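# Lay three instruments in a row on a flat cloth

## Task

Finish with the three instruments (scissors shut) lying flat on the cloth, parallel and next to each other in a line, all tips facing one direction, no piece of the tray between any pair, and visible space separating each instrument from the others and from the tray. The tray must be upright and entirely on the cloth, and the cloth must be flat, smoothed out and not moving.

## Robot and tools

Robot: two arms, left_arm and right_arm, each ending in a 16-motor hand with index, middle and ring fingers plus a thumb. right_arm has a right hand; left_arm has its mirror-image left hand. Arm root links sit at left_arm (+0.041, +0.325, 0) m and right_arm (0, -0.339, 0) m, both nearly unrotated about z. Anything ending off the table fails the job.

Scene frame: origin at table-top height, halfway between the nominal arm bases; +z up, +x forward over the table, +y toward left_arm. Image left/right does not match arm names.

Hand point axes (right hand): +z runs along straightened fingers toward the tips; +x runs across the palm away from the thumb (on the left hand +x points toward the thumb, so mast x values flip sign); +y is the palm-face direction, the palm surface itself at y = -0.062 m. Finger knuckles are at z = -0.017 m; straight fingertips reach 0.139 m past them. Bending fingers sweep the tips toward +y. A rigid mast near the wrist (x +0.05 to +0.10, z -0.16 to -0.11, up to y = +0.06 m) can collide with objects. Fingertips have rubber caps.

execute_actions(actions, cameras): actions is a list of actions run one after another. Each action is a table of up to 15 rows, each row one 1/30 s control step; if fewer rows are given the last one is held until 15 steps pass (0.5 s per action). Every row is a single list of 48 numbers, each in [-1, 1], covering both arms even if one stays still, in this order: left_arm dx, dy, dz, rx, ry, rz; 16 left hand hinge goals; left current_limit; left speed; then right_arm dx, dy, dz, rx, ry, rz; 16 right hand hinge goals; right current_limit; right speed.

Arm numbers are offsets, not poses: they shift the hand point away from the Hand target that held when the action began, measured along that target's own axes. Scale: 1.0 equals 0.6 m for dx, dy, dz and 180 degrees for rx, ry, rz, which together form one rotation vector. All rows in an action refer to the same start, so rows do not add up within an action; but the next action starts from the new target, so sending the same offset again moves further. All zeros asks the arm to hold (and to re-reach) its current target.

Hand numbers are absolute goals, each scaled linearly between its hinge's two stops. Order per hand: index_mcp, index_abd, index_pip, index_dip, middle_mcp, middle_abd, middle_pip, middle_dip, ring_mcp, ring_abd, ring_pip, ring_dip, thumb_cmc, thumb_axl, thumb_mcp, thumb_ipl. Straight values: _mcp +0.75, _abd 0.00, _pip +0.58, _dip +0.70; thumb_cmc +0.71, thumb_axl +0.68, thumb_mcp +0.23, thumb_ipl +0.17. Moving toward -1 curls fingers into the palm, swings _abd away from the thumb, and brings the thumb round in front of the palm. A zero is a real goal; to leave a hand unchanged, send back its hand_goal, hand_current_limit and hand_speed. current_limit maps -1..+1 to 0..550 mA (floor 11 mA; very low values may not lift a finger). speed maps to (speed+1)/2 of 8.5 rad/s. They start at +0.4 and -0.6 and persist until changed.

cameras: list of names (cam_head_left, cam_head_right, cam_high, cam_left_wrist, cam_right_wrist, all 672x504) or ["all"]; images come back automatically only for an empty actions list.

zoom_image(camera, region): enlarges region [x0, y0, x1, y1] in pixels (origin top-left, max 504 by 504) from that camera's most recent full image. read_manual(section) only returns licence text. finished_scene(scene) ends the current scene for good, taking this scene's number; the goal must hold with the robot let go.

Results: end_effector_position (m) and end_effector_quat_wxyz in the scene frame; Hand target, the commanded pose after clipping, from which the next offsets count; joint velocities (may be shown as within noise); joint torques; motor temperatures; per hand motor hand_goal, hand_measured, hand_current_ma and hand_state (moving, goal, blocked, overload), plus hand_current_limit and hand_speed.

Motion notes: orientation commands are clipped to 40 degrees from the measured one per step. Hands often stop a few centimetres short or sag low, especially when loaded; send the remaining distance as a fresh offset, and aim somewhat higher to offset sag. Tiny moves may not start. To stop pushing on something, command the target back beyond the hand point. Near the first joint's axis a small hand move can swing the whole arm.

Gripping: a finger presses only while its goal lies past the object surface. Currents at 495 mA or more build a counter; after 5 s the motor shuts off for 10 s and drops its load. Avoid: dropping things, releasing moving objects, slamming or hard pushing, hitting fixed or heavy things, the two arms touching or one hand gripping the other, and long loaded or stretched holds that overheat motors (a MOTOR HOT line appears at 85 °C; at 100 °C the arm goes limp). The robot keeps its last command during thinking pauses.

Each tool is called after "Emit:" as a command line: name --argument value for each argument, lists and objects as JSON in quotes; but a table of rows of numbers goes row by row, as --pt "numbers of a row", without its own name.

## Session

Emit:
execute_actions --actions '[]'

Scene clock: 0.00 s.
left_arm: end_effector_position=(+0.5095, +0.1635, +0.2313) hand_goal=(+0.754, +0.000, +0.576, +0.696, +0.754, +0.000, +0.576, +0.696, +0.754, +0.000, +0.576, +0.696, +0.714, +0.678, +0.226, +0.168) hand_measured=(+0.754, +0.000, +0.576, +0.696, +0.754, +0.000, +0.576, +0.696, +0.754, +0.000, +0.576, +0.696, +0.714, +0.678, +0.226, +0.168) hand_current_ma=(+0, +0, +0, +0, +0, +0, +0, +0, +0, +0, +0, +0, +0, +0, +0, +0) hand_state=(goal, goal, goal, goal, goal, goal, goal, goal, goal, goal, goal, goal, goal, goal, goal, goal) hand_current_limit=0.40 hand_speed=-0.60 end_effector_quat_wxyz=(-0.153, +0.896, +0.398, +0.128) | right_arm: end_effector_position=(+0.1349, -0.0014, +0.2993) hand_goal=(+0.754, +0.000, +0.576, +0.696, +0.754, +0.000, +0.576, +0.696, +0.754, +0.000, +0.576, +0.696, +0.714, +0.678, +0.226, +0.168) hand_measured=(+0.754, +0.000, +0.576, +0.696, +0.754, +0.000, +0.576, +0.696, +0.754, +0.000, +0.576, +0.696, +0.714, +0.678, +0.226, +0.168) hand_current_ma=(+0, +0, +0, +0, +0, +0, +0, +0, +0, +0, +0, +0, +0, +0, +0, +0) hand_state=(goal, goal, goal, goal, goal, goal, goal, goal, goal, goal, goal, goal, goal, goal, goal, goal) hand_current_limit=0.40 hand_speed=-0.60 end_effector_quat_wxyz=(+0.381, +0.014, +0.734, +0.562)
Joint positions: left_arm=[-0.431 1.448 1.335 -1.537 -0.393 0.252] | right_arm=[1.282 0.713 0.181 0.448 0.321 -0.551]
Joint velocities: within noise
Joint torques (N m): no reading
Motor temperatures (°C): left_arm=[28 32 26 28 26 29] | right_arm=[30 28 31 25 28 28]
Heat: left arm: hottest shoulder 32 °C; right arm: hottest elbow 31 °C.
Hand target: left_arm +0.5148, +0.1608, +0.2368; -0.148, +0.895, +0.399, +0.131 | right_arm +0.1357, +0.0014, +0.3158; +0.384, +0.017, +0.724, +0.572

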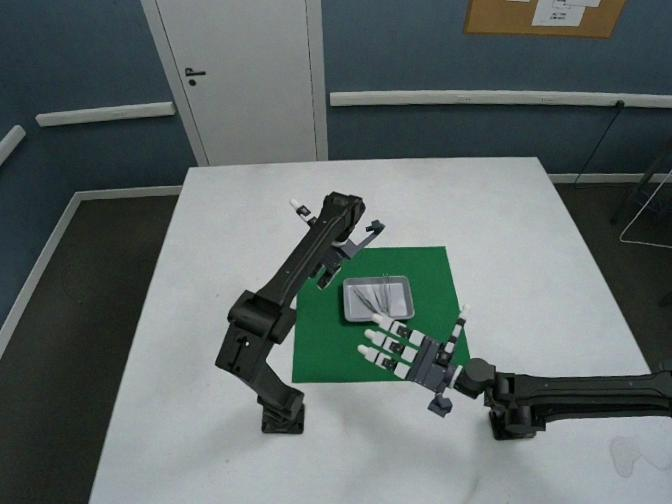

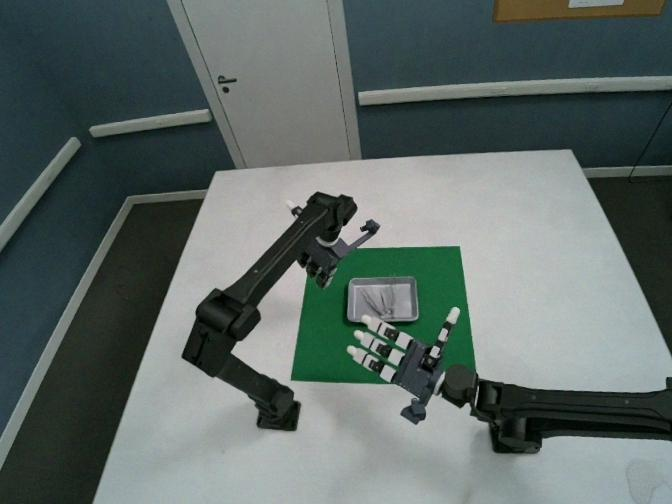

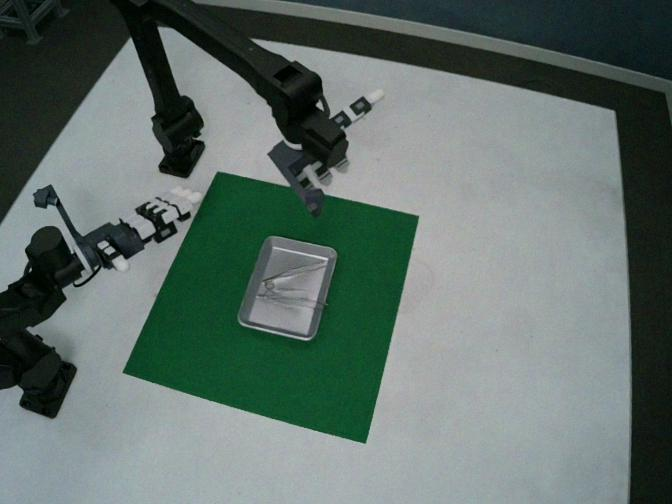

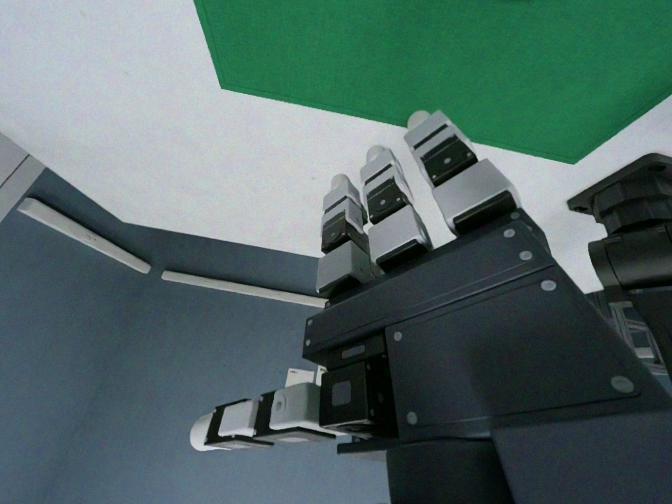

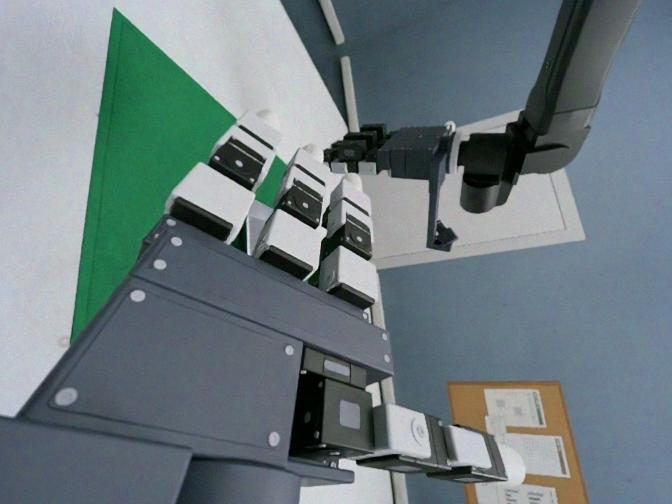

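Emit:
zoom_image --camera "cam_high" --region '[210, 210, 370, 360]'

Emit:
zoom_image --camera "cam_head_left" --region '[330, 265, 430, 335]'

Emit:
zoom_image --camera "cam_head_right" --region '[330, 265, 430, 335]'

Scaled by 3.150 from the camera's 672x504 image, which has a finer 960x720 frame.

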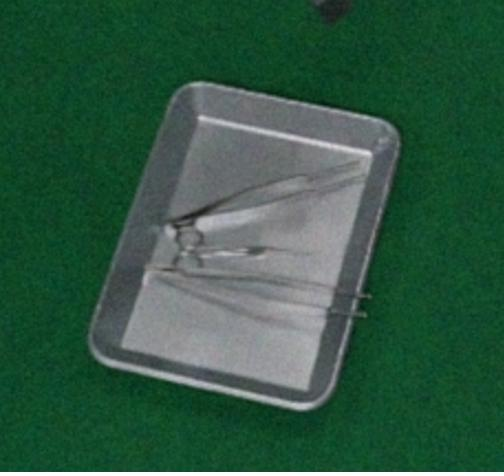

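Scaled by 5.040 from the camera's 672x504 image, which has a finer 960x720 frame.

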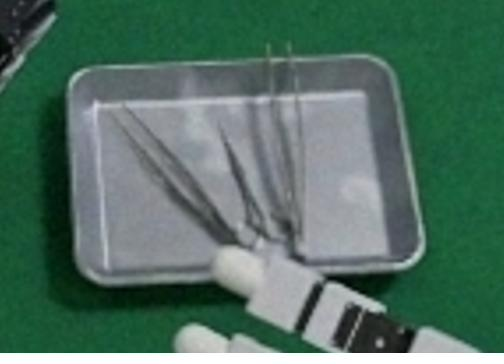

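Scaled by 5.040 from the camera's 672x504 image, which has a finer 960x720 frame.

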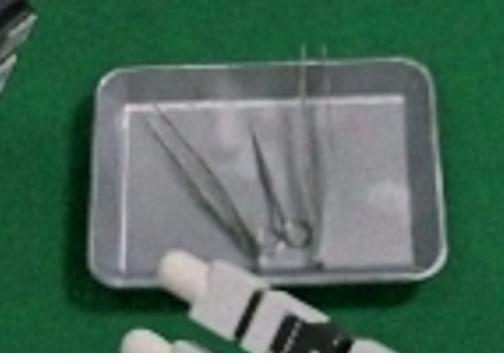

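Emit:
execute_actions --actions '[[[0.034,-0.127,-0.01,0,0,0,0.754,0,0.576,0.696,0.754,0,0.576,0.696,0.754,0,0.576,0.696,0.714,0.678,0.226,0.168,0.4,-0.6,0,0,0,0.1287,-0.0253,0.0952,0.754,0,0.576,0.696,0.754,0,0.576,0.696,-0.479,0,-0.8,-0.1,0.714,0.678,0.226,0.168,0.4,-0.6]],[[0.034,-0.127,-0.01,0,0,0,0.754,0,0.576,0.696,0.754,0,0.576,0.696,0.754,0,0.576,0.696,0.714,0.678,0.226,0.168,0.4,-0.6,0,0,0,0.1287,-0.0253,0.0952,0.754,0,0.576,0.696,0.754,0,0.576,0.696,-0.479,0,-0.8,-0.1,0.714,0.678,0.226,0.168,0.4,-0.6]],[[0.034,-0.127,-0.01,0,0,0,0.754,0,0.576,0.696,0.754,0,0.576,0.696,0.754,0,0.576,0.696,0.714,0.678,0.226,0.168,0.4,-0.6,0,0,0,0.1287,-0.0253,0.0952,0.754,0,0.576,0.696,0.754,0,0.576,0.696,-0.479,0,-0.8,-0.1,0.714,0.678,0.226,0.168,0.4,-0.6]],[[0.034,-0.127,-0.01,0,0,0,0.754,0,0.576,0.696,0.754,0,0.576,0.696,0.754,0,0.576,0.696,0.714,0.678,0.226,0.168,0.4,-0.6,0,0,0,0.1287,-0.0253,0.0952,0.754,0,0.576,0.696,0.754,0,0.576,0.696,-0.479,0,-0.8,-0.1,0.714,0.678,0.226,0.168,0.4,-0.6]]]' --cameras '["all"]'

Scene clock: 90.63 s.
left_arm: end_effector_position=(+0.3326, +0.3992, +0.3368) hand_goal=(+0.754, +0.000, +0.576, +0.696, +0.754, +0.000, +0.576, +0.696, +0.754, +0.000, +0.576, +0.696, +0.714, +0.678, +0.226, +0.168) hand_measured=(+0.750, +0.000, +0.576, +0.696, +0.750, +0.000, +0.576, +0.696, +0.750, +0.000, +0.576, +0.696, +0.712, +0.678, +0.224, +0.168) hand_current_ma=(-4, +0, +0, +0, -4, +0, +0, +0, -5, +0, +0, +0, -2, -1, -4, +0) hand_state=(goal, goal, goal, goal, goal, goal, goal, goal, goal, goal, goal, goal, goal, goal, goal, goal) hand_current_limit=0.40 hand_speed=-0.60 end_effector_quat_wxyz=(-0.149, +0.894, +0.401, +0.132) | right_arm: end_effector_position=(+0.1332, -0.0058, +0.3019) hand_goal=(+0.754, +0.000, +0.576, +0.696, +0.754, +0.000, +0.576, +0.696, -0.478, +0.000, -0.800, -0.100, +0.714, +0.678, +0.226, +0.168) hand_measured=(+0.756, +0.000, +0.576, +0.696, +0.756, +0.000, +0.576, +0.696, -0.436, +0.000, -0.718, -0.088, +0.716, +0.678, +0.224, +0.168) hand_current_ma=(+1, +0, +0, +0, +1, +0, +0, +0, +114, +0, +250, +18, +2, -1, -3, +0) hand_state=(goal, goal, goal, goal, goal, goal, goal, goal, blocked, goal, blocked, goal, goal, goal, goal, goal) hand_current_limit=0.40 hand_speed=-0.60 end_effector_quat_wxyz=(+0.009, +0.699, +0.715, -0.008)
Joint positions: left_arm=[0.282 0.838 1.149 -1.664 -0.338 1.01] | right_arm=[1.445 1.291 1.384 -1.687 0.004 1.419]
Joint torques (N m): left_arm=[0.67 -0.44 9.44 1.88 -0.17 -0.02] | right_arm=[1.61 -9.99 12.88 0.1 0.01 0.12]
Motor temperatures (°C): left_arm=[27 32 30 28 26 28] | right_arm=[29 27 45 25 28 27]
Heat: left arm: hottest shoulder 32 °C; right arm: hottest elbow 45 °C.
Hand target: left_arm +0.3351, +0.4015, +0.3362; -0.148, +0.895, +0.399, +0.131 | right_arm +0.1356, +0.0014, +0.3158; +0.000, +0.707, +0.708, +0.001
Off the commanded pose: left_arm 0.003 m, 0 deg | right_arm 0.016 m, 2 deg.
camera_calibration:
cam_left_wrist: T_world_to_cam=[[-0.97916, -0.103272, -0.174873, 0.397176], [-0.201792, 0.39752, 0.89513, -0.436456], [-0.0229264, 0.911763, -0.410075, -0.0967284], [0, 0, 0, 1]] pos_world=[0.298608, 0.302711, 0.420474]
cam_right_wrist: T_world_to_cam=[[0.616839, -0.786981, -0.013051, -0.0421303], [-0.554192, -0.446032, 0.702799, -0.182616], [-0.558911, -0.426281, -0.711268, 0.409414], [0, 0, 0, 1]] pos_world=[0.153609, 0.0599169, 0.418996]

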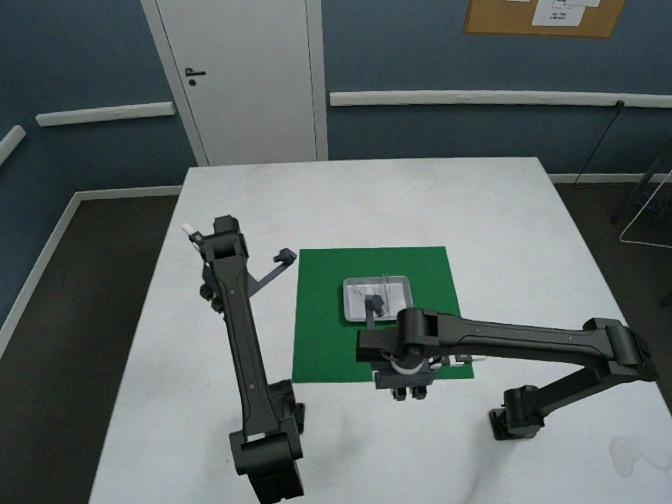

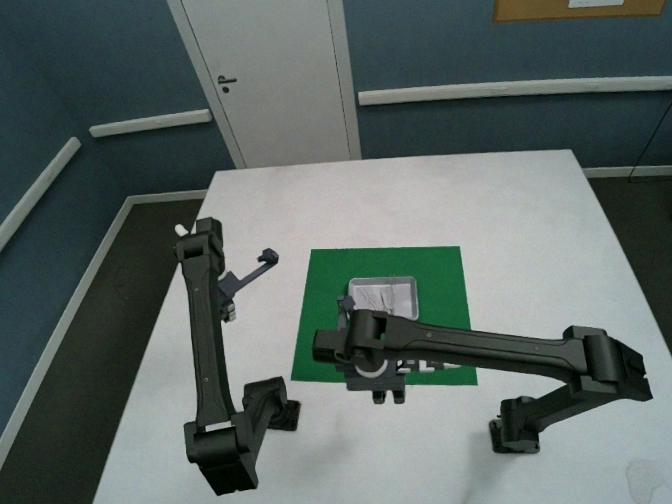

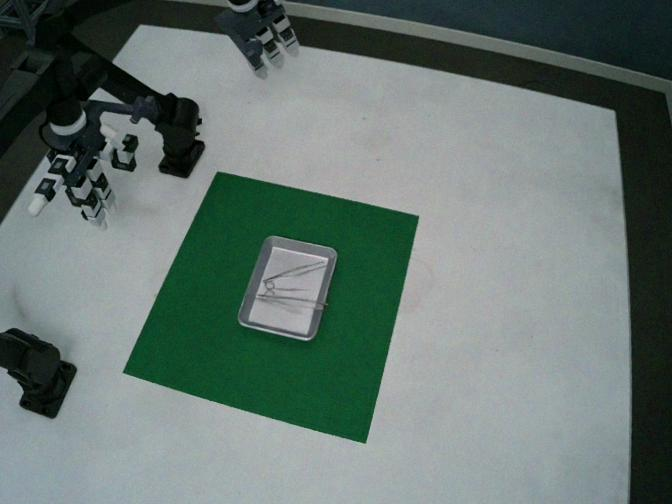

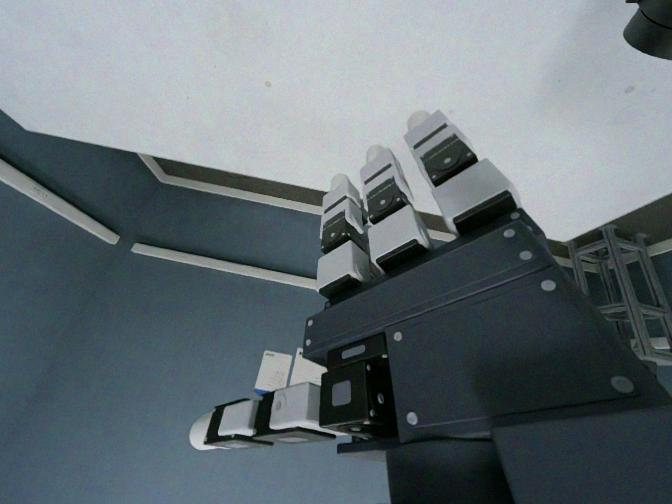

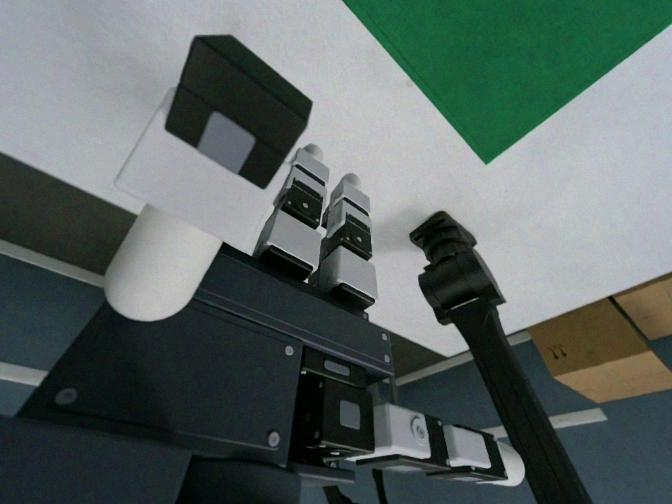

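Emit:
execute_actions --actions '[[[0,0,0,0,0,0,0.754,0,0.576,0.696,0.754,0,0.576,0.696,0.754,0,0.576,0.696,0.714,0.678,0.226,0.168,0.4,-0.6,0,0.17,0,0,0,0,0.754,0,0.576,0.696,0.754,0,0.576,0.696,-0.43,0,-0.7,-0.1,0.714,0.678,0.226,0.168,0.4,-0.6]],[[0,0,0,0,0,0,0.754,0,0.576,0.696,0.754,0,0.576,0.696,0.754,0,0.576,0.696,0.714,0.678,0.226,0.168,0.4,-0.6,0.05,0.17,0,0,0,0,0.754,0,0.576,0.696,0.754,0,0.576,0.696,-0.43,0,-0.7,-0.1,0.714,0.678,0.226,0.168,0.4,-0.6]],[[0,0,0,0,0,0,0.754,0,0.576,0.696,0.754,0,0.576,0.696,0.754,0,0.576,0.696,0.714,0.678,0.226,0.168,0.4,-0.6,0.05,0.17,0,0,0,0,0.754,0,0.576,0.696,0.754,0,0.576,0.696,-0.43,0,-0.7,-0.1,0.714,0.678,0.226,0.168,0.4,-0.6]]]' --cameras '["all"]'

Scene clock: 100.63 s.
left_arm: end_effector_position=(+0.3323, +0.3990, +0.3366) hand_goal=(+0.754, +0.000, +0.576, +0.696, +0.754, +0.000, +0.576, +0.696, +0.754, +0.000, +0.576, +0.696, +0.714, +0.678, +0.226, +0.168) hand_measured=(+0.750, +0.000, +0.576, +0.696, +0.750, +0.000, +0.576, +0.696, +0.750, +0.000, +0.576, +0.696, +0.712, +0.678, +0.224, +0.168) hand_current_ma=(-4, +0, +0, +0, -4, +0, +0, +0, -5, +0, +0, +0, -2, -1, -4, +0) hand_state=(goal, goal, goal, goal, goal, goal, goal, goal, goal, goal, goal, goal, goal, goal, goal, goal) hand_current_limit=0.40 hand_speed=-0.60 end_effector_quat_wxyz=(-0.148, +0.895, +0.400, +0.131) | right_arm: end_effector_position=(+0.4379, +0.0501, +0.2986) hand_goal=(+0.754, +0.000, +0.576, +0.696, +0.754, +0.000, +0.576, +0.696, -0.430, +0.000, -0.700, -0.100, +0.714, +0.678, +0.226, +0.168) hand_measured=(+0.754, +0.000, +0.576, +0.696, +0.754, +0.000, +0.576, +0.696, -0.420, +0.000, -0.702, -0.098, +0.714, +0.678, +0.224, +0.168) hand_current_ma=(+0, +0, +0, +0, -1, +0, +0, +0, +17, +0, -1, +2, +1, -1, -4, +0) hand_state=(goal, goal, goal, goal, goal, goal, goal, goal, goal, goal, goal, goal, goal, goal, goal, goal) hand_current_limit=0.40 hand_speed=-0.60 end_effector_quat_wxyz=(+0.004, +0.713, +0.701, +0.010)
Joint positions: left_arm=[0.284 0.838 1.149 -1.664 -0.336 1.016] | right_arm=[0.872 1.763 1.908 -1.698 0.01 0.884]
Joint torques (N m): left_arm=[0.62 -0.32 9.5 1.95 -0.17 -0.02] | right_arm=[2.43 -19.02 12.82 0.58 0.16 -0.12]
Heat: left arm: hottest shoulder 31 °C; right arm: hottest elbow 45 °C.
Hand target: left_arm +0.3351, +0.4015, +0.3362; -0.148, +0.895, +0.399, +0.131 | right_arm +0.4415, +0.0620, +0.3162; +0.000, +0.706, +0.708, +0.001
Off the commanded pose: left_arm 0.004 m, 0 deg | right_arm 0.022 m, 2 deg.
joint sent to its limit (right arm) — joint 4 (wrist pitch), lower limit. The joint targets are off in orientation, not in position.
camera_calibration:
cam_left_wrist: T_world_to_cam=[[-0.979845, -0.0996886, -0.173109, 0.395101], [-0.198763, 0.400006, 0.8947, -0.438144], [-0.0199466, 0.911075, -0.411758, -0.0967561], [0, 0, 0, 1]] pos_world=[0.29812, 0.302799, 0.420564]
cam_right_wrist: T_world_to_cam=[[0.586533, -0.809499, -0.0262695, -0.16771], [-0.584403, -0.445448, 0.67827, 0.0340996], [-0.56076, -0.382476, -0.734343, 0.60671], [0, 0, 0, 1]] pos_world=[0.458514, 0.111481, 0.417999]

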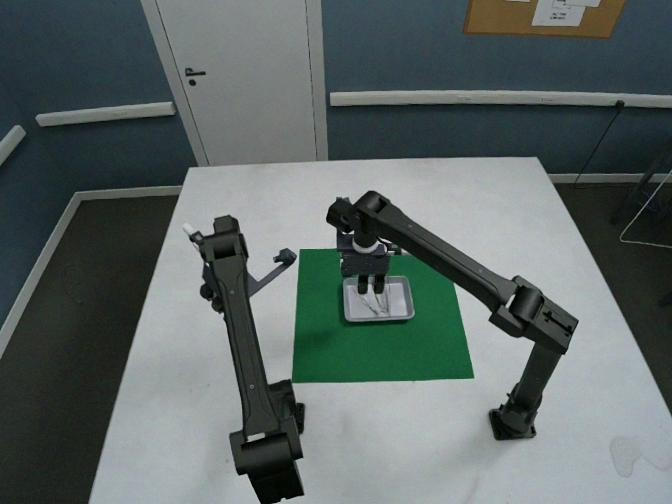

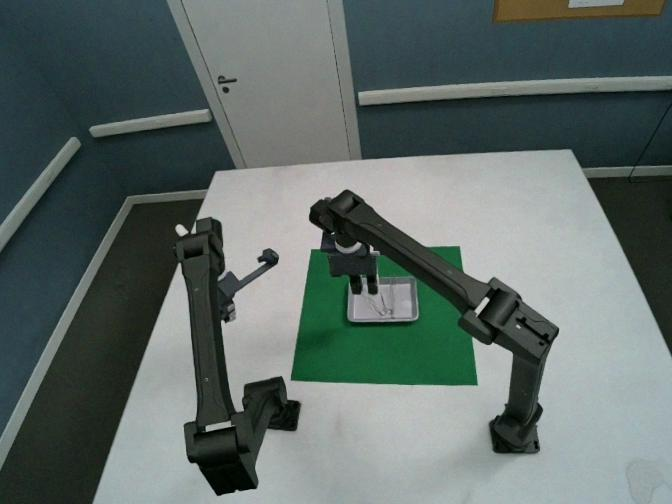

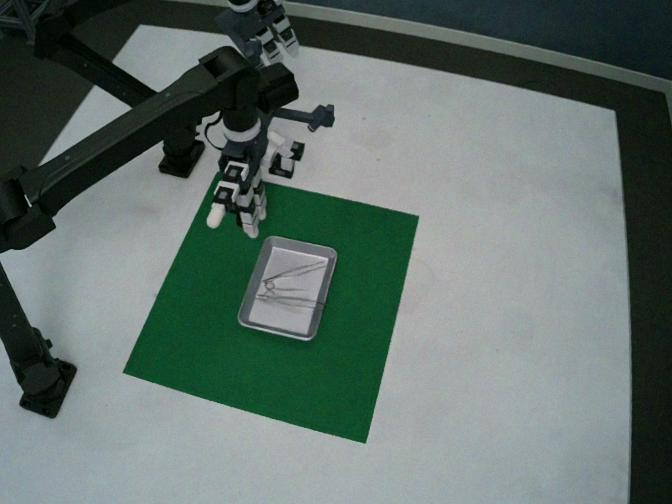

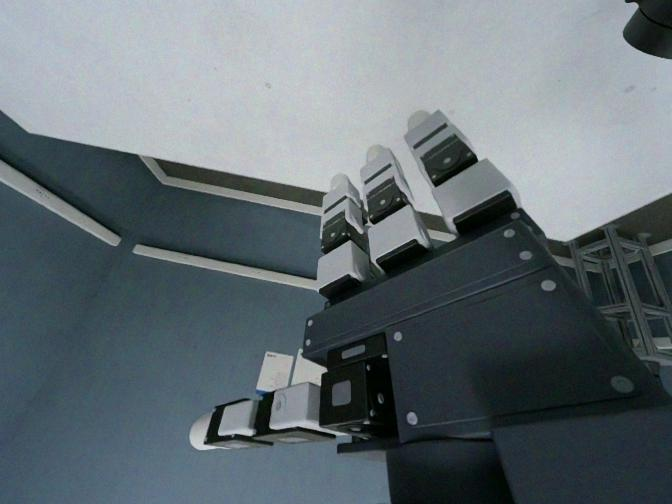

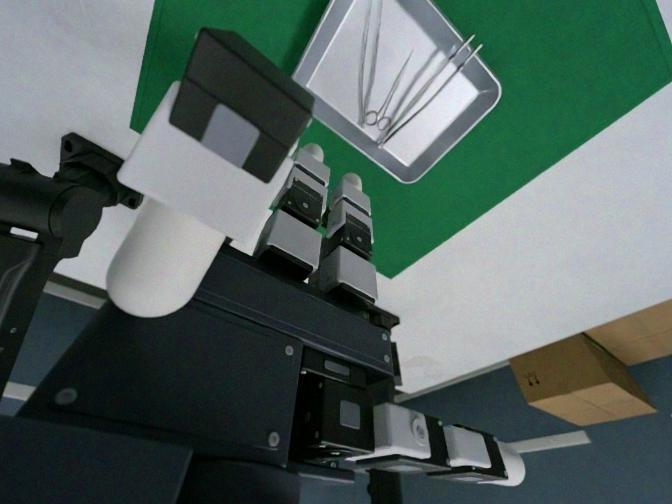

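Emit:
zoom_image --camera "cam_right_wrist" --region '[290, 0, 510, 190]'

Emit:
zoom_image --camera "cam_high" --region '[230, 225, 350, 350]'

Scaled by 2.291 from the camera's 672x504 image, which has a finer 960x720 frame.

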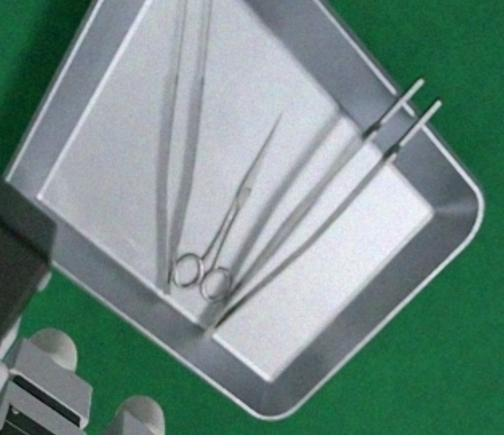

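Scaled by 4.032 from the camera's 672x504 image, which has a finer 960x720 frame.

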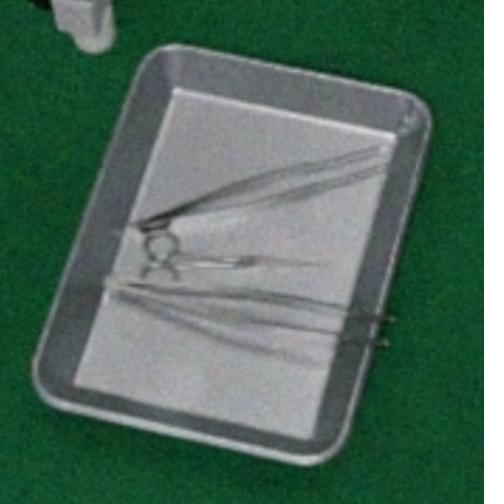

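Emit:
execute_actions --actions '[[[0,0,0,0,0,0,0.754,0,0.576,0.696,0.754,0,0.576,0.696,0.754,0,0.576,0.696,0.714,0.678,0.226,0.168,0.4,-0.6,-0.054,0.071,0,0,0,0,0.754,0.08,0.576,0.696,0.754,-0.08,0.576,0.696,-0.43,0,-0.7,-0.1,0.714,0.678,0.226,0.168,0.4,-0.6]],[[0,0,0,0,0,0,0.754,0,0.576,0.696,0.754,0,0.576,0.696,0.754,0,0.576,0.696,0.714,0.678,0.226,0.168,0.4,-0.6,-0.054,0.071,0.106,0,0,0,0.754,0.08,0.576,0.696,0.754,-0.08,0.576,0.696,-0.43,0,-0.7,-0.1,0.714,0.678,0.226,0.168,0.4,-0.6]]]' --cameras '["all"]'

Emit:
zoom_image --camera "cam_right_wrist" --region '[200, 0, 500, 225]'

Emit:
zoom_image --camera "cam_high" --region '[230, 200, 380, 350]'

Scene clock: 138.13 s.
left_arm: end_effector_position=(+0.3323, +0.3990, +0.3366) hand_goal=(+0.754, +0.000, +0.576, +0.696, +0.754, +0.000, +0.576, +0.696, +0.754, +0.000, +0.576, +0.696, +0.714, +0.678, +0.226, +0.168) hand_measured=(+0.750, +0.000, +0.576, +0.696, +0.750, +0.000, +0.576, +0.696, +0.750, +0.000, +0.576, +0.696, +0.712, +0.678, +0.224, +0.168) hand_current_ma=(-4, +0, +0, +0, -4, +0, +0, +0, -5, +0, +0, +0, -2, -1, -4, +0) hand_state=(goal, goal, goal, goal, goal, goal, goal, goal, goal, goal, goal, goal, goal, goal, goal, goal) hand_current_limit=0.40 hand_speed=-0.60 end_effector_quat_wxyz=(-0.148, +0.895, +0.400, +0.131) | right_arm: end_effector_position=(+0.5244, -0.0117, +0.2485) hand_goal=(+0.754, +0.080, +0.576, +0.696, +0.754, -0.080, +0.576, +0.696, -0.430, +0.000, -0.700, -0.100, +0.714, +0.678, +0.226, +0.168) hand_measured=(+0.754, +0.078, +0.576, +0.696, +0.754, -0.078, +0.576, +0.696, -0.420, +0.000, -0.702, -0.098, +0.714, +0.678, +0.224, +0.168) hand_current_ma=(+0, -2, +0, +0, -1, +2, +0, +0, +17, +0, -1, +2, +1, -1, -4, +0) hand_state=(goal, goal, goal, goal, goal, goal, goal, goal, goal, goal, goal, goal, goal, goal, goal, goal) hand_current_limit=0.40 hand_speed=-0.60 end_effector_quat_wxyz=(-0.001, +0.714, +0.700, -0.010)
Joint positions: left_arm=[0.284 0.838 1.149 -1.664 -0.336 1.016] | right_arm=[0.68 1.835 1.884 -1.64 0.001 0.696]
Joint torques (N m): left_arm=[0.62 -0.32 9.47 1.89 -0.17 -0.01] | right_arm=[2.49 -20.89 10.1 1.21 0.11 -0.16]
Heat: left arm: hottest shoulder 31 °C; right arm: hottest elbow 46 °C.
Hand target: left_arm +0.3351, +0.4015, +0.3362; -0.148, +0.895, +0.399, +0.131 | right_arm +0.5270, -0.0026, +0.2526; +0.000, +0.707, +0.708, +0.001
Off the commanded pose: left_arm 0.004 m, 0 deg | right_arm 0.010 m, 2 deg.
camera_calibration:
cam_left_wrist: T_world_to_cam=[[-0.979845, -0.0996886, -0.173109, 0.395101], [-0.198763, 0.400006, 0.8947, -0.438144], [-0.0199466, 0.911075, -0.411758, -0.0967561], [0, 0, 0, 1]] pos_world=[0.29812, 0.302799, 0.420564]
cam_right_wrist: T_world_to_cam=[[0.581878, -0.812708, -0.0303974, -0.266453], [-0.561987, -0.428823, 0.707306, 0.0722512], [-0.587868, -0.394483, -0.706254, 0.601852], [0, 0, 0, 1]] pos_world=[0.549457, 0.0518551, 0.365857]

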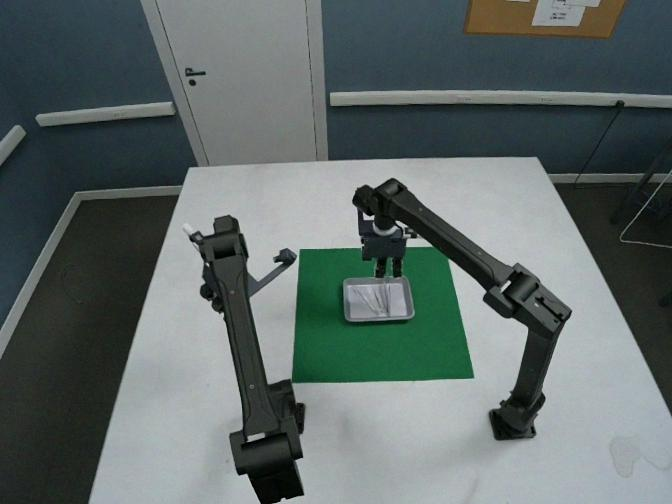

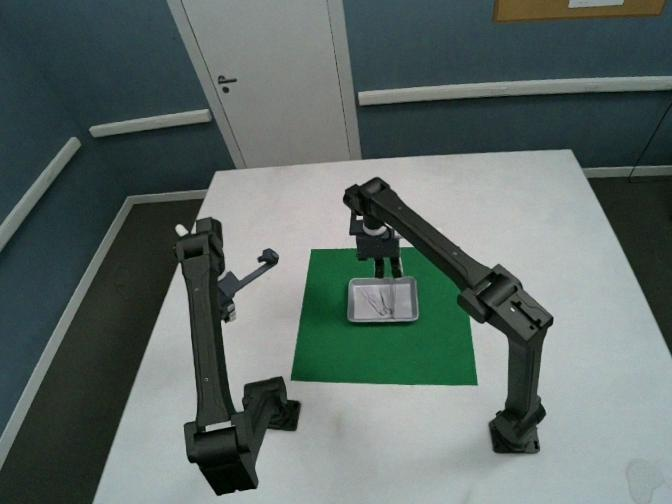

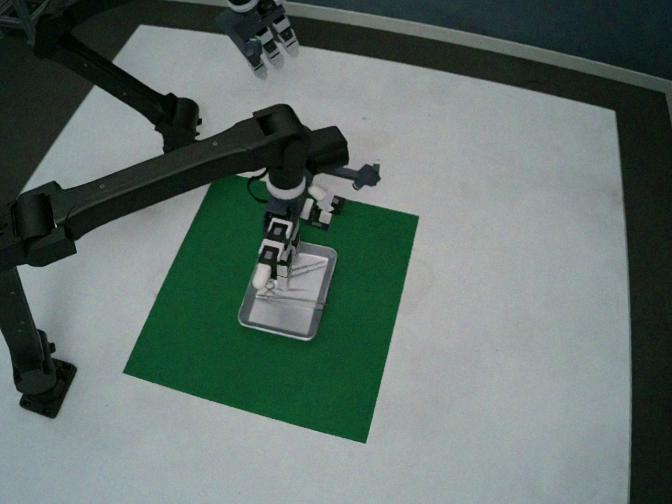

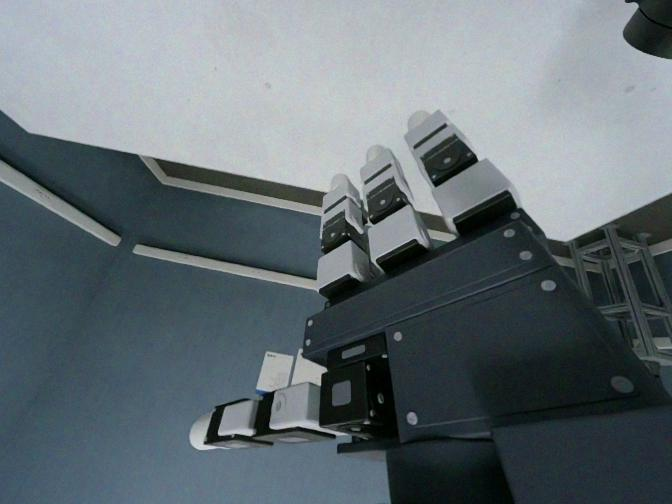

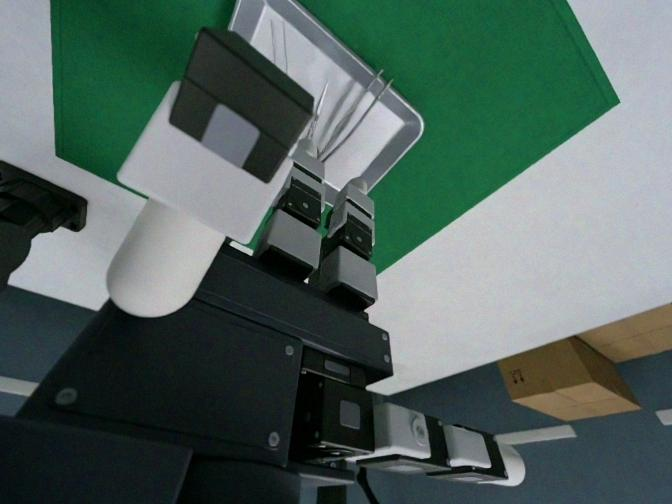

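Scaled by 1.680 from the camera's 672x504 image, which has a finer 960x720 frame.

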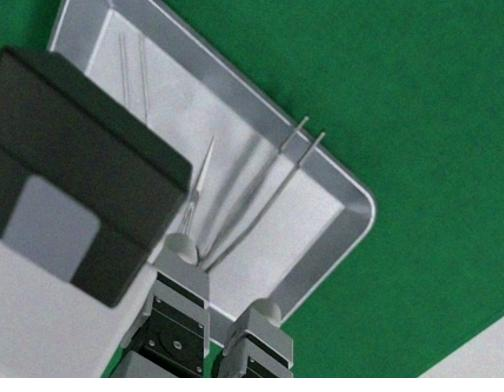

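Scaled by 3.360 from the camera's 672x504 image, which has a finer 960x720 frame.

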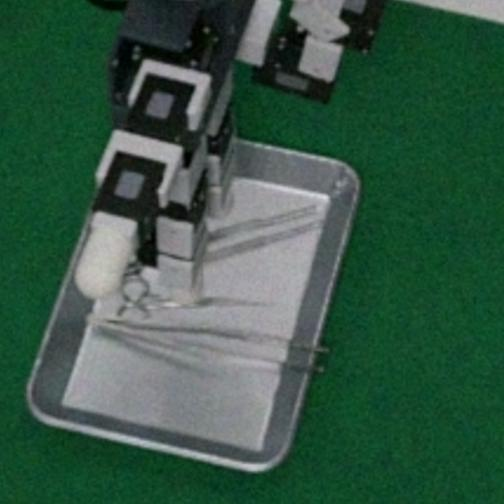

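Emit:
execute_actions --actions '[[[0,0,0,0,0,0,0.754,0,0.576,0.696,0.754,0,0.576,0.696,0.754,0,0.576,0.696,0.714,0.678,0.226,0.168,0.4,-0.6,-0.007,-0.005,0.09,0,0,0,0.754,0.08,0.576,0.696,0.754,-0.08,0.576,0.696,-0.43,0,-0.7,-0.1,0.714,0.678,0.226,0.168,0.4,-0.6]],[[0,0,0,0,0,0,0.754,0,0.576,0.696,0.754,0,0.576,0.696,0.754,0,0.576,0.696,0.714,0.678,0.226,0.168,0.4,-0.6,0,0,0.08,0,0,0,0.754,0.08,0.576,0.696,0.754,-0.08,0.576,0.696,-0.43,0,-0.7,-0.1,0.714,0.678,0.226,0.168,0.4,-0.6]]]' --cameras '["cam_high", "cam_right_wrist", "cam_head_right"]'

Emit:
zoom_image --camera "cam_right_wrist" --region '[260, 60, 460, 220]'

Emit:
zoom_image --camera "cam_high" --region '[230, 220, 350, 350]'

Scene clock: 158.47 s.
left_arm: end_effector_position=(+0.3323, +0.3990, +0.3366) hand_goal=(+0.754, +0.000, +0.576, +0.696, +0.754, +0.000, +0.576, +0.696, +0.754, +0.000, +0.576, +0.696, +0.714, +0.678, +0.226, +0.168) hand_measured=(+0.750, +0.000, +0.576, +0.696, +0.750, +0.000, +0.576, +0.696, +0.750, +0.000, +0.576, +0.696, +0.712, +0.678, +0.224, +0.168) hand_current_ma=(-4, +0, +0, +0, -4, +0, +0, +0, -5, +0, +0, +0, -2, -1, -4, +0) hand_state=(goal, goal, goal, goal, goal, goal, goal, goal, goal, goal, goal, goal, goal, goal, goal, goal) hand_current_limit=0.40 hand_speed=-0.60 end_effector_quat_wxyz=(-0.148, +0.895, +0.400, +0.131) | right_arm: end_effector_position=(+0.5211, -0.0141, +0.1522) hand_goal=(+0.754, +0.080, +0.576, +0.696, +0.754, -0.080, +0.576, +0.696, -0.430, +0.000, -0.700, -0.100, +0.714, +0.678, +0.226, +0.168) hand_measured=(+0.754, +0.078, +0.576, +0.696, +0.754, -0.078, +0.576, +0.696, -0.420, +0.000, -0.702, -0.098, +0.714, +0.678, +0.224, +0.168) hand_current_ma=(+0, -2, +0, +0, -1, +2, +0, +0, +17, +0, -1, +2, +1, -1, -4, +0) hand_state=(goal, goal, goal, goal, goal, goal, goal, goal, goal, goal, goal, goal, goal, goal, goal, goal) hand_current_limit=0.40 hand_speed=-0.60 end_effector_quat_wxyz=(+0.000, +0.713, +0.701, -0.005)
Joint positions: left_arm=[0.284 0.838 1.149 -1.664 -0.336 1.016] | right_arm=[0.68 1.837 1.633 -1.376 0.001 0.693]
Joint torques (N m): left_arm=[0.67 -0.21 9.47 1.98 -0.18 -0.01] | right_arm=[2.32 -19.78 9.5 1.42 0.13 -0.16]
Heat: left arm: hottest shoulder 31 °C; right arm: hottest elbow 44 °C.
Hand target: left_arm +0.3351, +0.4015, +0.3362; -0.148, +0.895, +0.399, +0.131 | right_arm +0.5241, -0.0068, +0.1507; +0.000, +0.706, +0.708, +0.001
Off the commanded pose: left_arm 0.004 m, 0 deg | right_arm 0.008 m, 1 deg.
camera_calibration:
cam_right_wrist: T_world_to_cam=[[0.584897, -0.810518, -0.0309051, -0.270858], [-0.56572, -0.434955, 0.700553, 0.140351], [-0.581254, -0.392268, -0.71293, 0.528582], [0, 0, 0, 1]] pos_world=[0.545064, 0.0488567, 0.270148]
Images, in order (width x height): cam_head_right 672x504, cam_high 672x504, cam_right_wrist 672x504.

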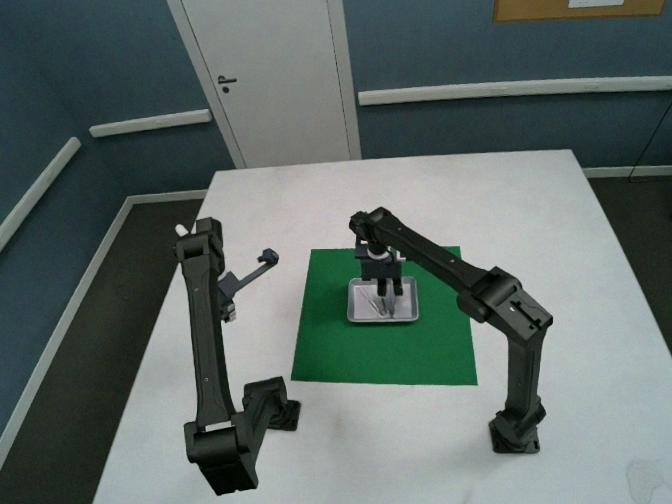

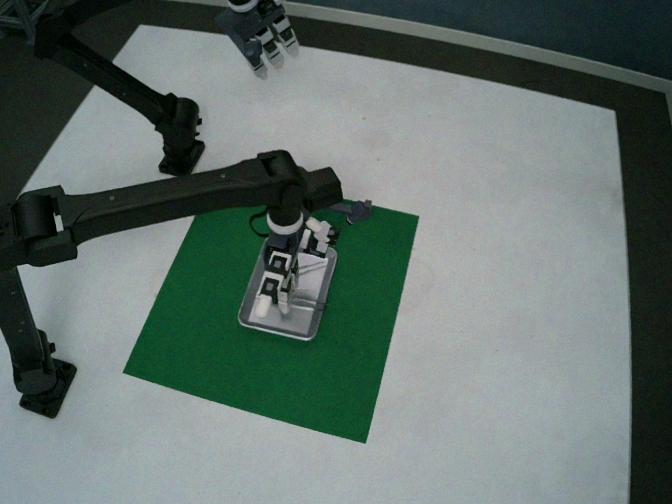

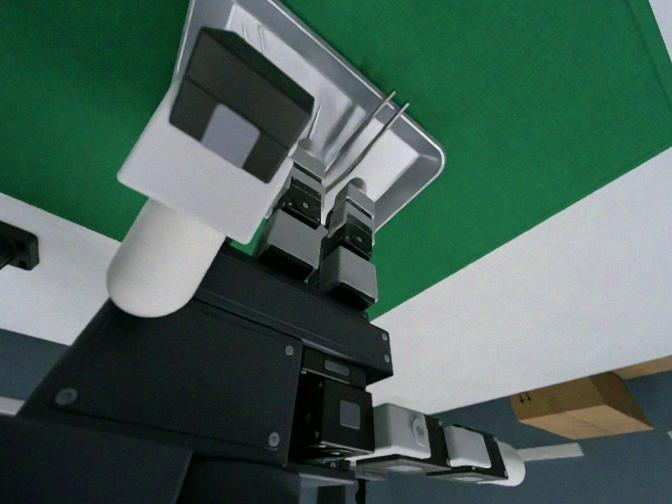

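Scaled by 2.520 from the camera's 672x504 image, which has a finer 960x720 frame.

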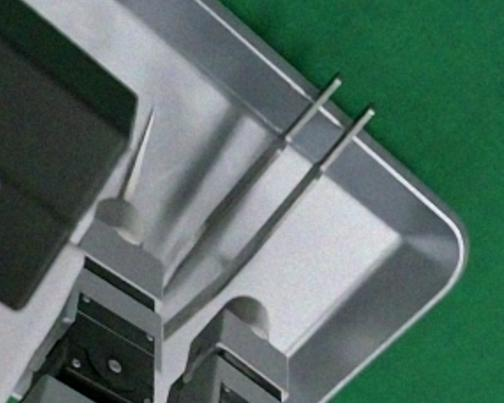

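Scaled by 3.877 from the camera's 672x504 image, which has a finer 960x720 frame.

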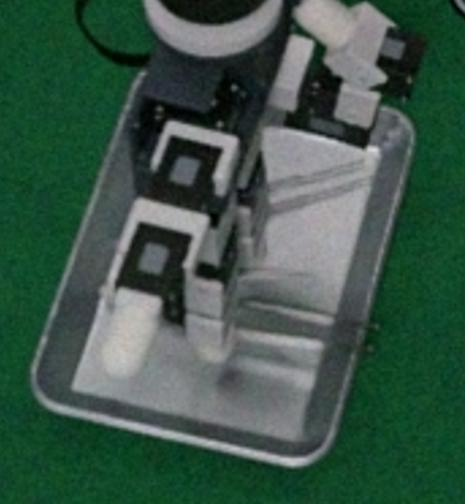

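Emit:
execute_actions --actions '[[[0,0,0,0,0,0,0.754,0,0.576,0.696,0.754,0,0.576,0.696,0.754,0,0.576,0.696,0.714,0.678,0.226,0.168,0.4,-0.6,-0.015,0,0,0,0,0,0.754,0.08,0.576,0.696,0.754,-0.08,0.576,0.696,-0.43,0,-0.7,-0.1,0.714,0.678,0.226,0.168,0.4,-0.6]],[[0,0,0,0,0,0,0.754,0,0.576,0.696,0.754,0,0.576,0.696,0.754,0,0.576,0.696,0.714,0.678,0.226,0.168,0.4,-0.6,0,0,0.036,0,0,0,0.754,0.08,0.576,0.696,0.754,-0.08,0.576,0.696,-0.43,0,-0.7,-0.1,0.714,0.678,0.226,0.168,0.4,-0.6]]]' --cameras '["cam_high", "cam_right_wrist"]'

Emit:
zoom_image --camera "cam_right_wrist" --region '[260, 60, 460, 220]'

Emit:
zoom_image --camera "cam_high" --region '[230, 220, 350, 350]'

Scene clock: 171.87 s.
left_arm: end_effector_position=(+0.3323, +0.3990, +0.3366) hand_goal=(+0.754, +0.000, +0.576, +0.696, +0.754, +0.000, +0.576, +0.696, +0.754, +0.000, +0.576, +0.696, +0.714, +0.678, +0.226, +0.168) hand_measured=(+0.750, +0.000, +0.576, +0.696, +0.750, +0.000, +0.576, +0.696, +0.750, +0.000, +0.576, +0.696, +0.712, +0.678, +0.224, +0.168) hand_current_ma=(-4, +0, +0, +0, -4, +0, +0, +0, -5, +0, +0, +0, -2, -1, -4, +0) hand_state=(goal, goal, goal, goal, goal, goal, goal, goal, goal, goal, goal, goal, goal, goal, goal, goal) hand_current_limit=0.40 hand_speed=-0.60 end_effector_quat_wxyz=(-0.148, +0.895, +0.400, +0.131) | right_arm: end_effector_position=(+0.5212, -0.0132, +0.1407) hand_goal=(+0.754, +0.080, +0.576, +0.696, +0.754, -0.080, +0.576, +0.696, -0.430, +0.000, -0.700, -0.100, +0.714, +0.678, +0.226, +0.168) hand_measured=(+0.754, +0.078, +0.576, +0.696, +0.754, -0.080, +0.578, +0.696, -0.420, +0.000, -0.702, -0.098, +0.714, +0.678, +0.222, +0.168) hand_current_ma=(+0, -2, +0, +0, +1, +1, +1, +0, +17, +0, -1, +2, +1, -1, -4, +0) hand_state=(goal, goal, goal, goal, goal, goal, goal, goal, goal, goal, goal, goal, goal, goal, goal, goal) hand_current_limit=0.40 hand_speed=-0.60 end_effector_quat_wxyz=(+0.001, +0.709, +0.706, +0.005)
Joint positions: left_arm=[0.284 0.838 1.149 -1.664 -0.336 1.016] | right_arm=[0.68 1.831 1.59 -1.32 0.001 0.68]
Joint torques (N m): left_arm=[0.62 -0.26 9.47 1.99 -0.16 -0.02] | right_arm=[1.38 -19.14 8.06 1.5 0.12 -0.17]
Motor temperatures (°C): left_arm=[27 30 31 27 26 28] | right_arm=[28 32 42 25 27 26]
Heat: left arm: hottest elbow 31 °C; right arm: hottest elbow 42 °C.
Hand target: left_arm +0.3351, +0.4015, +0.3362; -0.148, +0.895, +0.399, +0.131 | right_arm +0.5241, -0.0156, +0.1290; +0.000, +0.706, +0.708, +0.001
Off the commanded pose: left_arm 0.004 m, 0 deg | right_arm 0.012 m, 1 deg.
camera_calibration:
cam_right_wrist: T_world_to_cam=[[0.59583, -0.802481, -0.031801, -0.276004], [-0.570683, -0.45092, 0.686289, 0.153218], [-0.565074, -0.390763, -0.726633, 0.514232], [0, 0, 0, 1]] pos_world=[0.542469, 0.0485444, 0.259729]
Images, in order (width x height): cam_high 672x504, cam_right_wrist 672x504.

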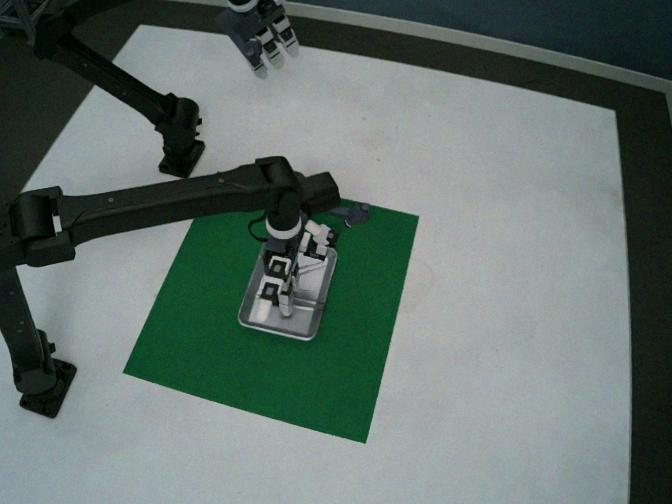

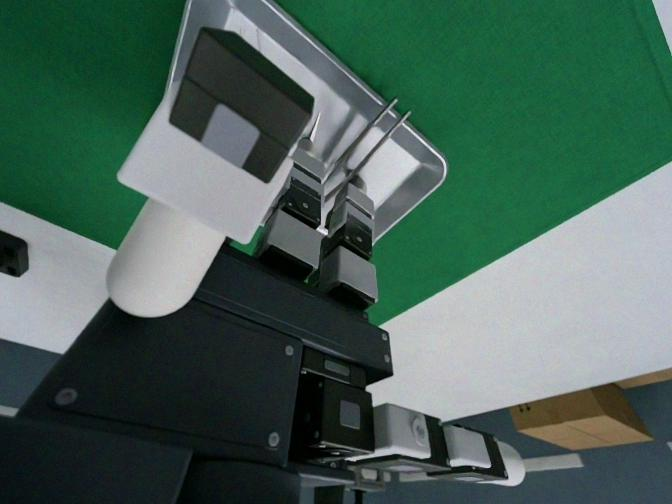

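Scaled by 2.520 from the camera's 672x504 image, which has a finer 960x720 frame.

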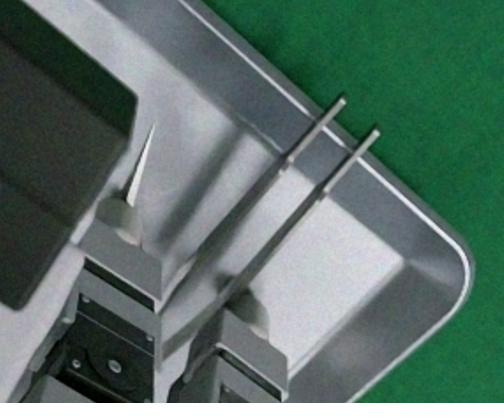

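Scaled by 3.877 from the camera's 672x504 image, which has a finer 960x720 frame.

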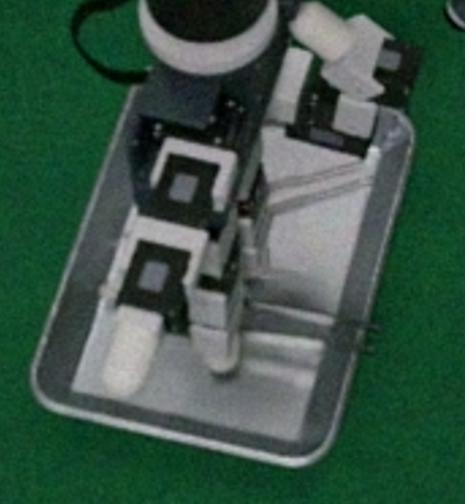

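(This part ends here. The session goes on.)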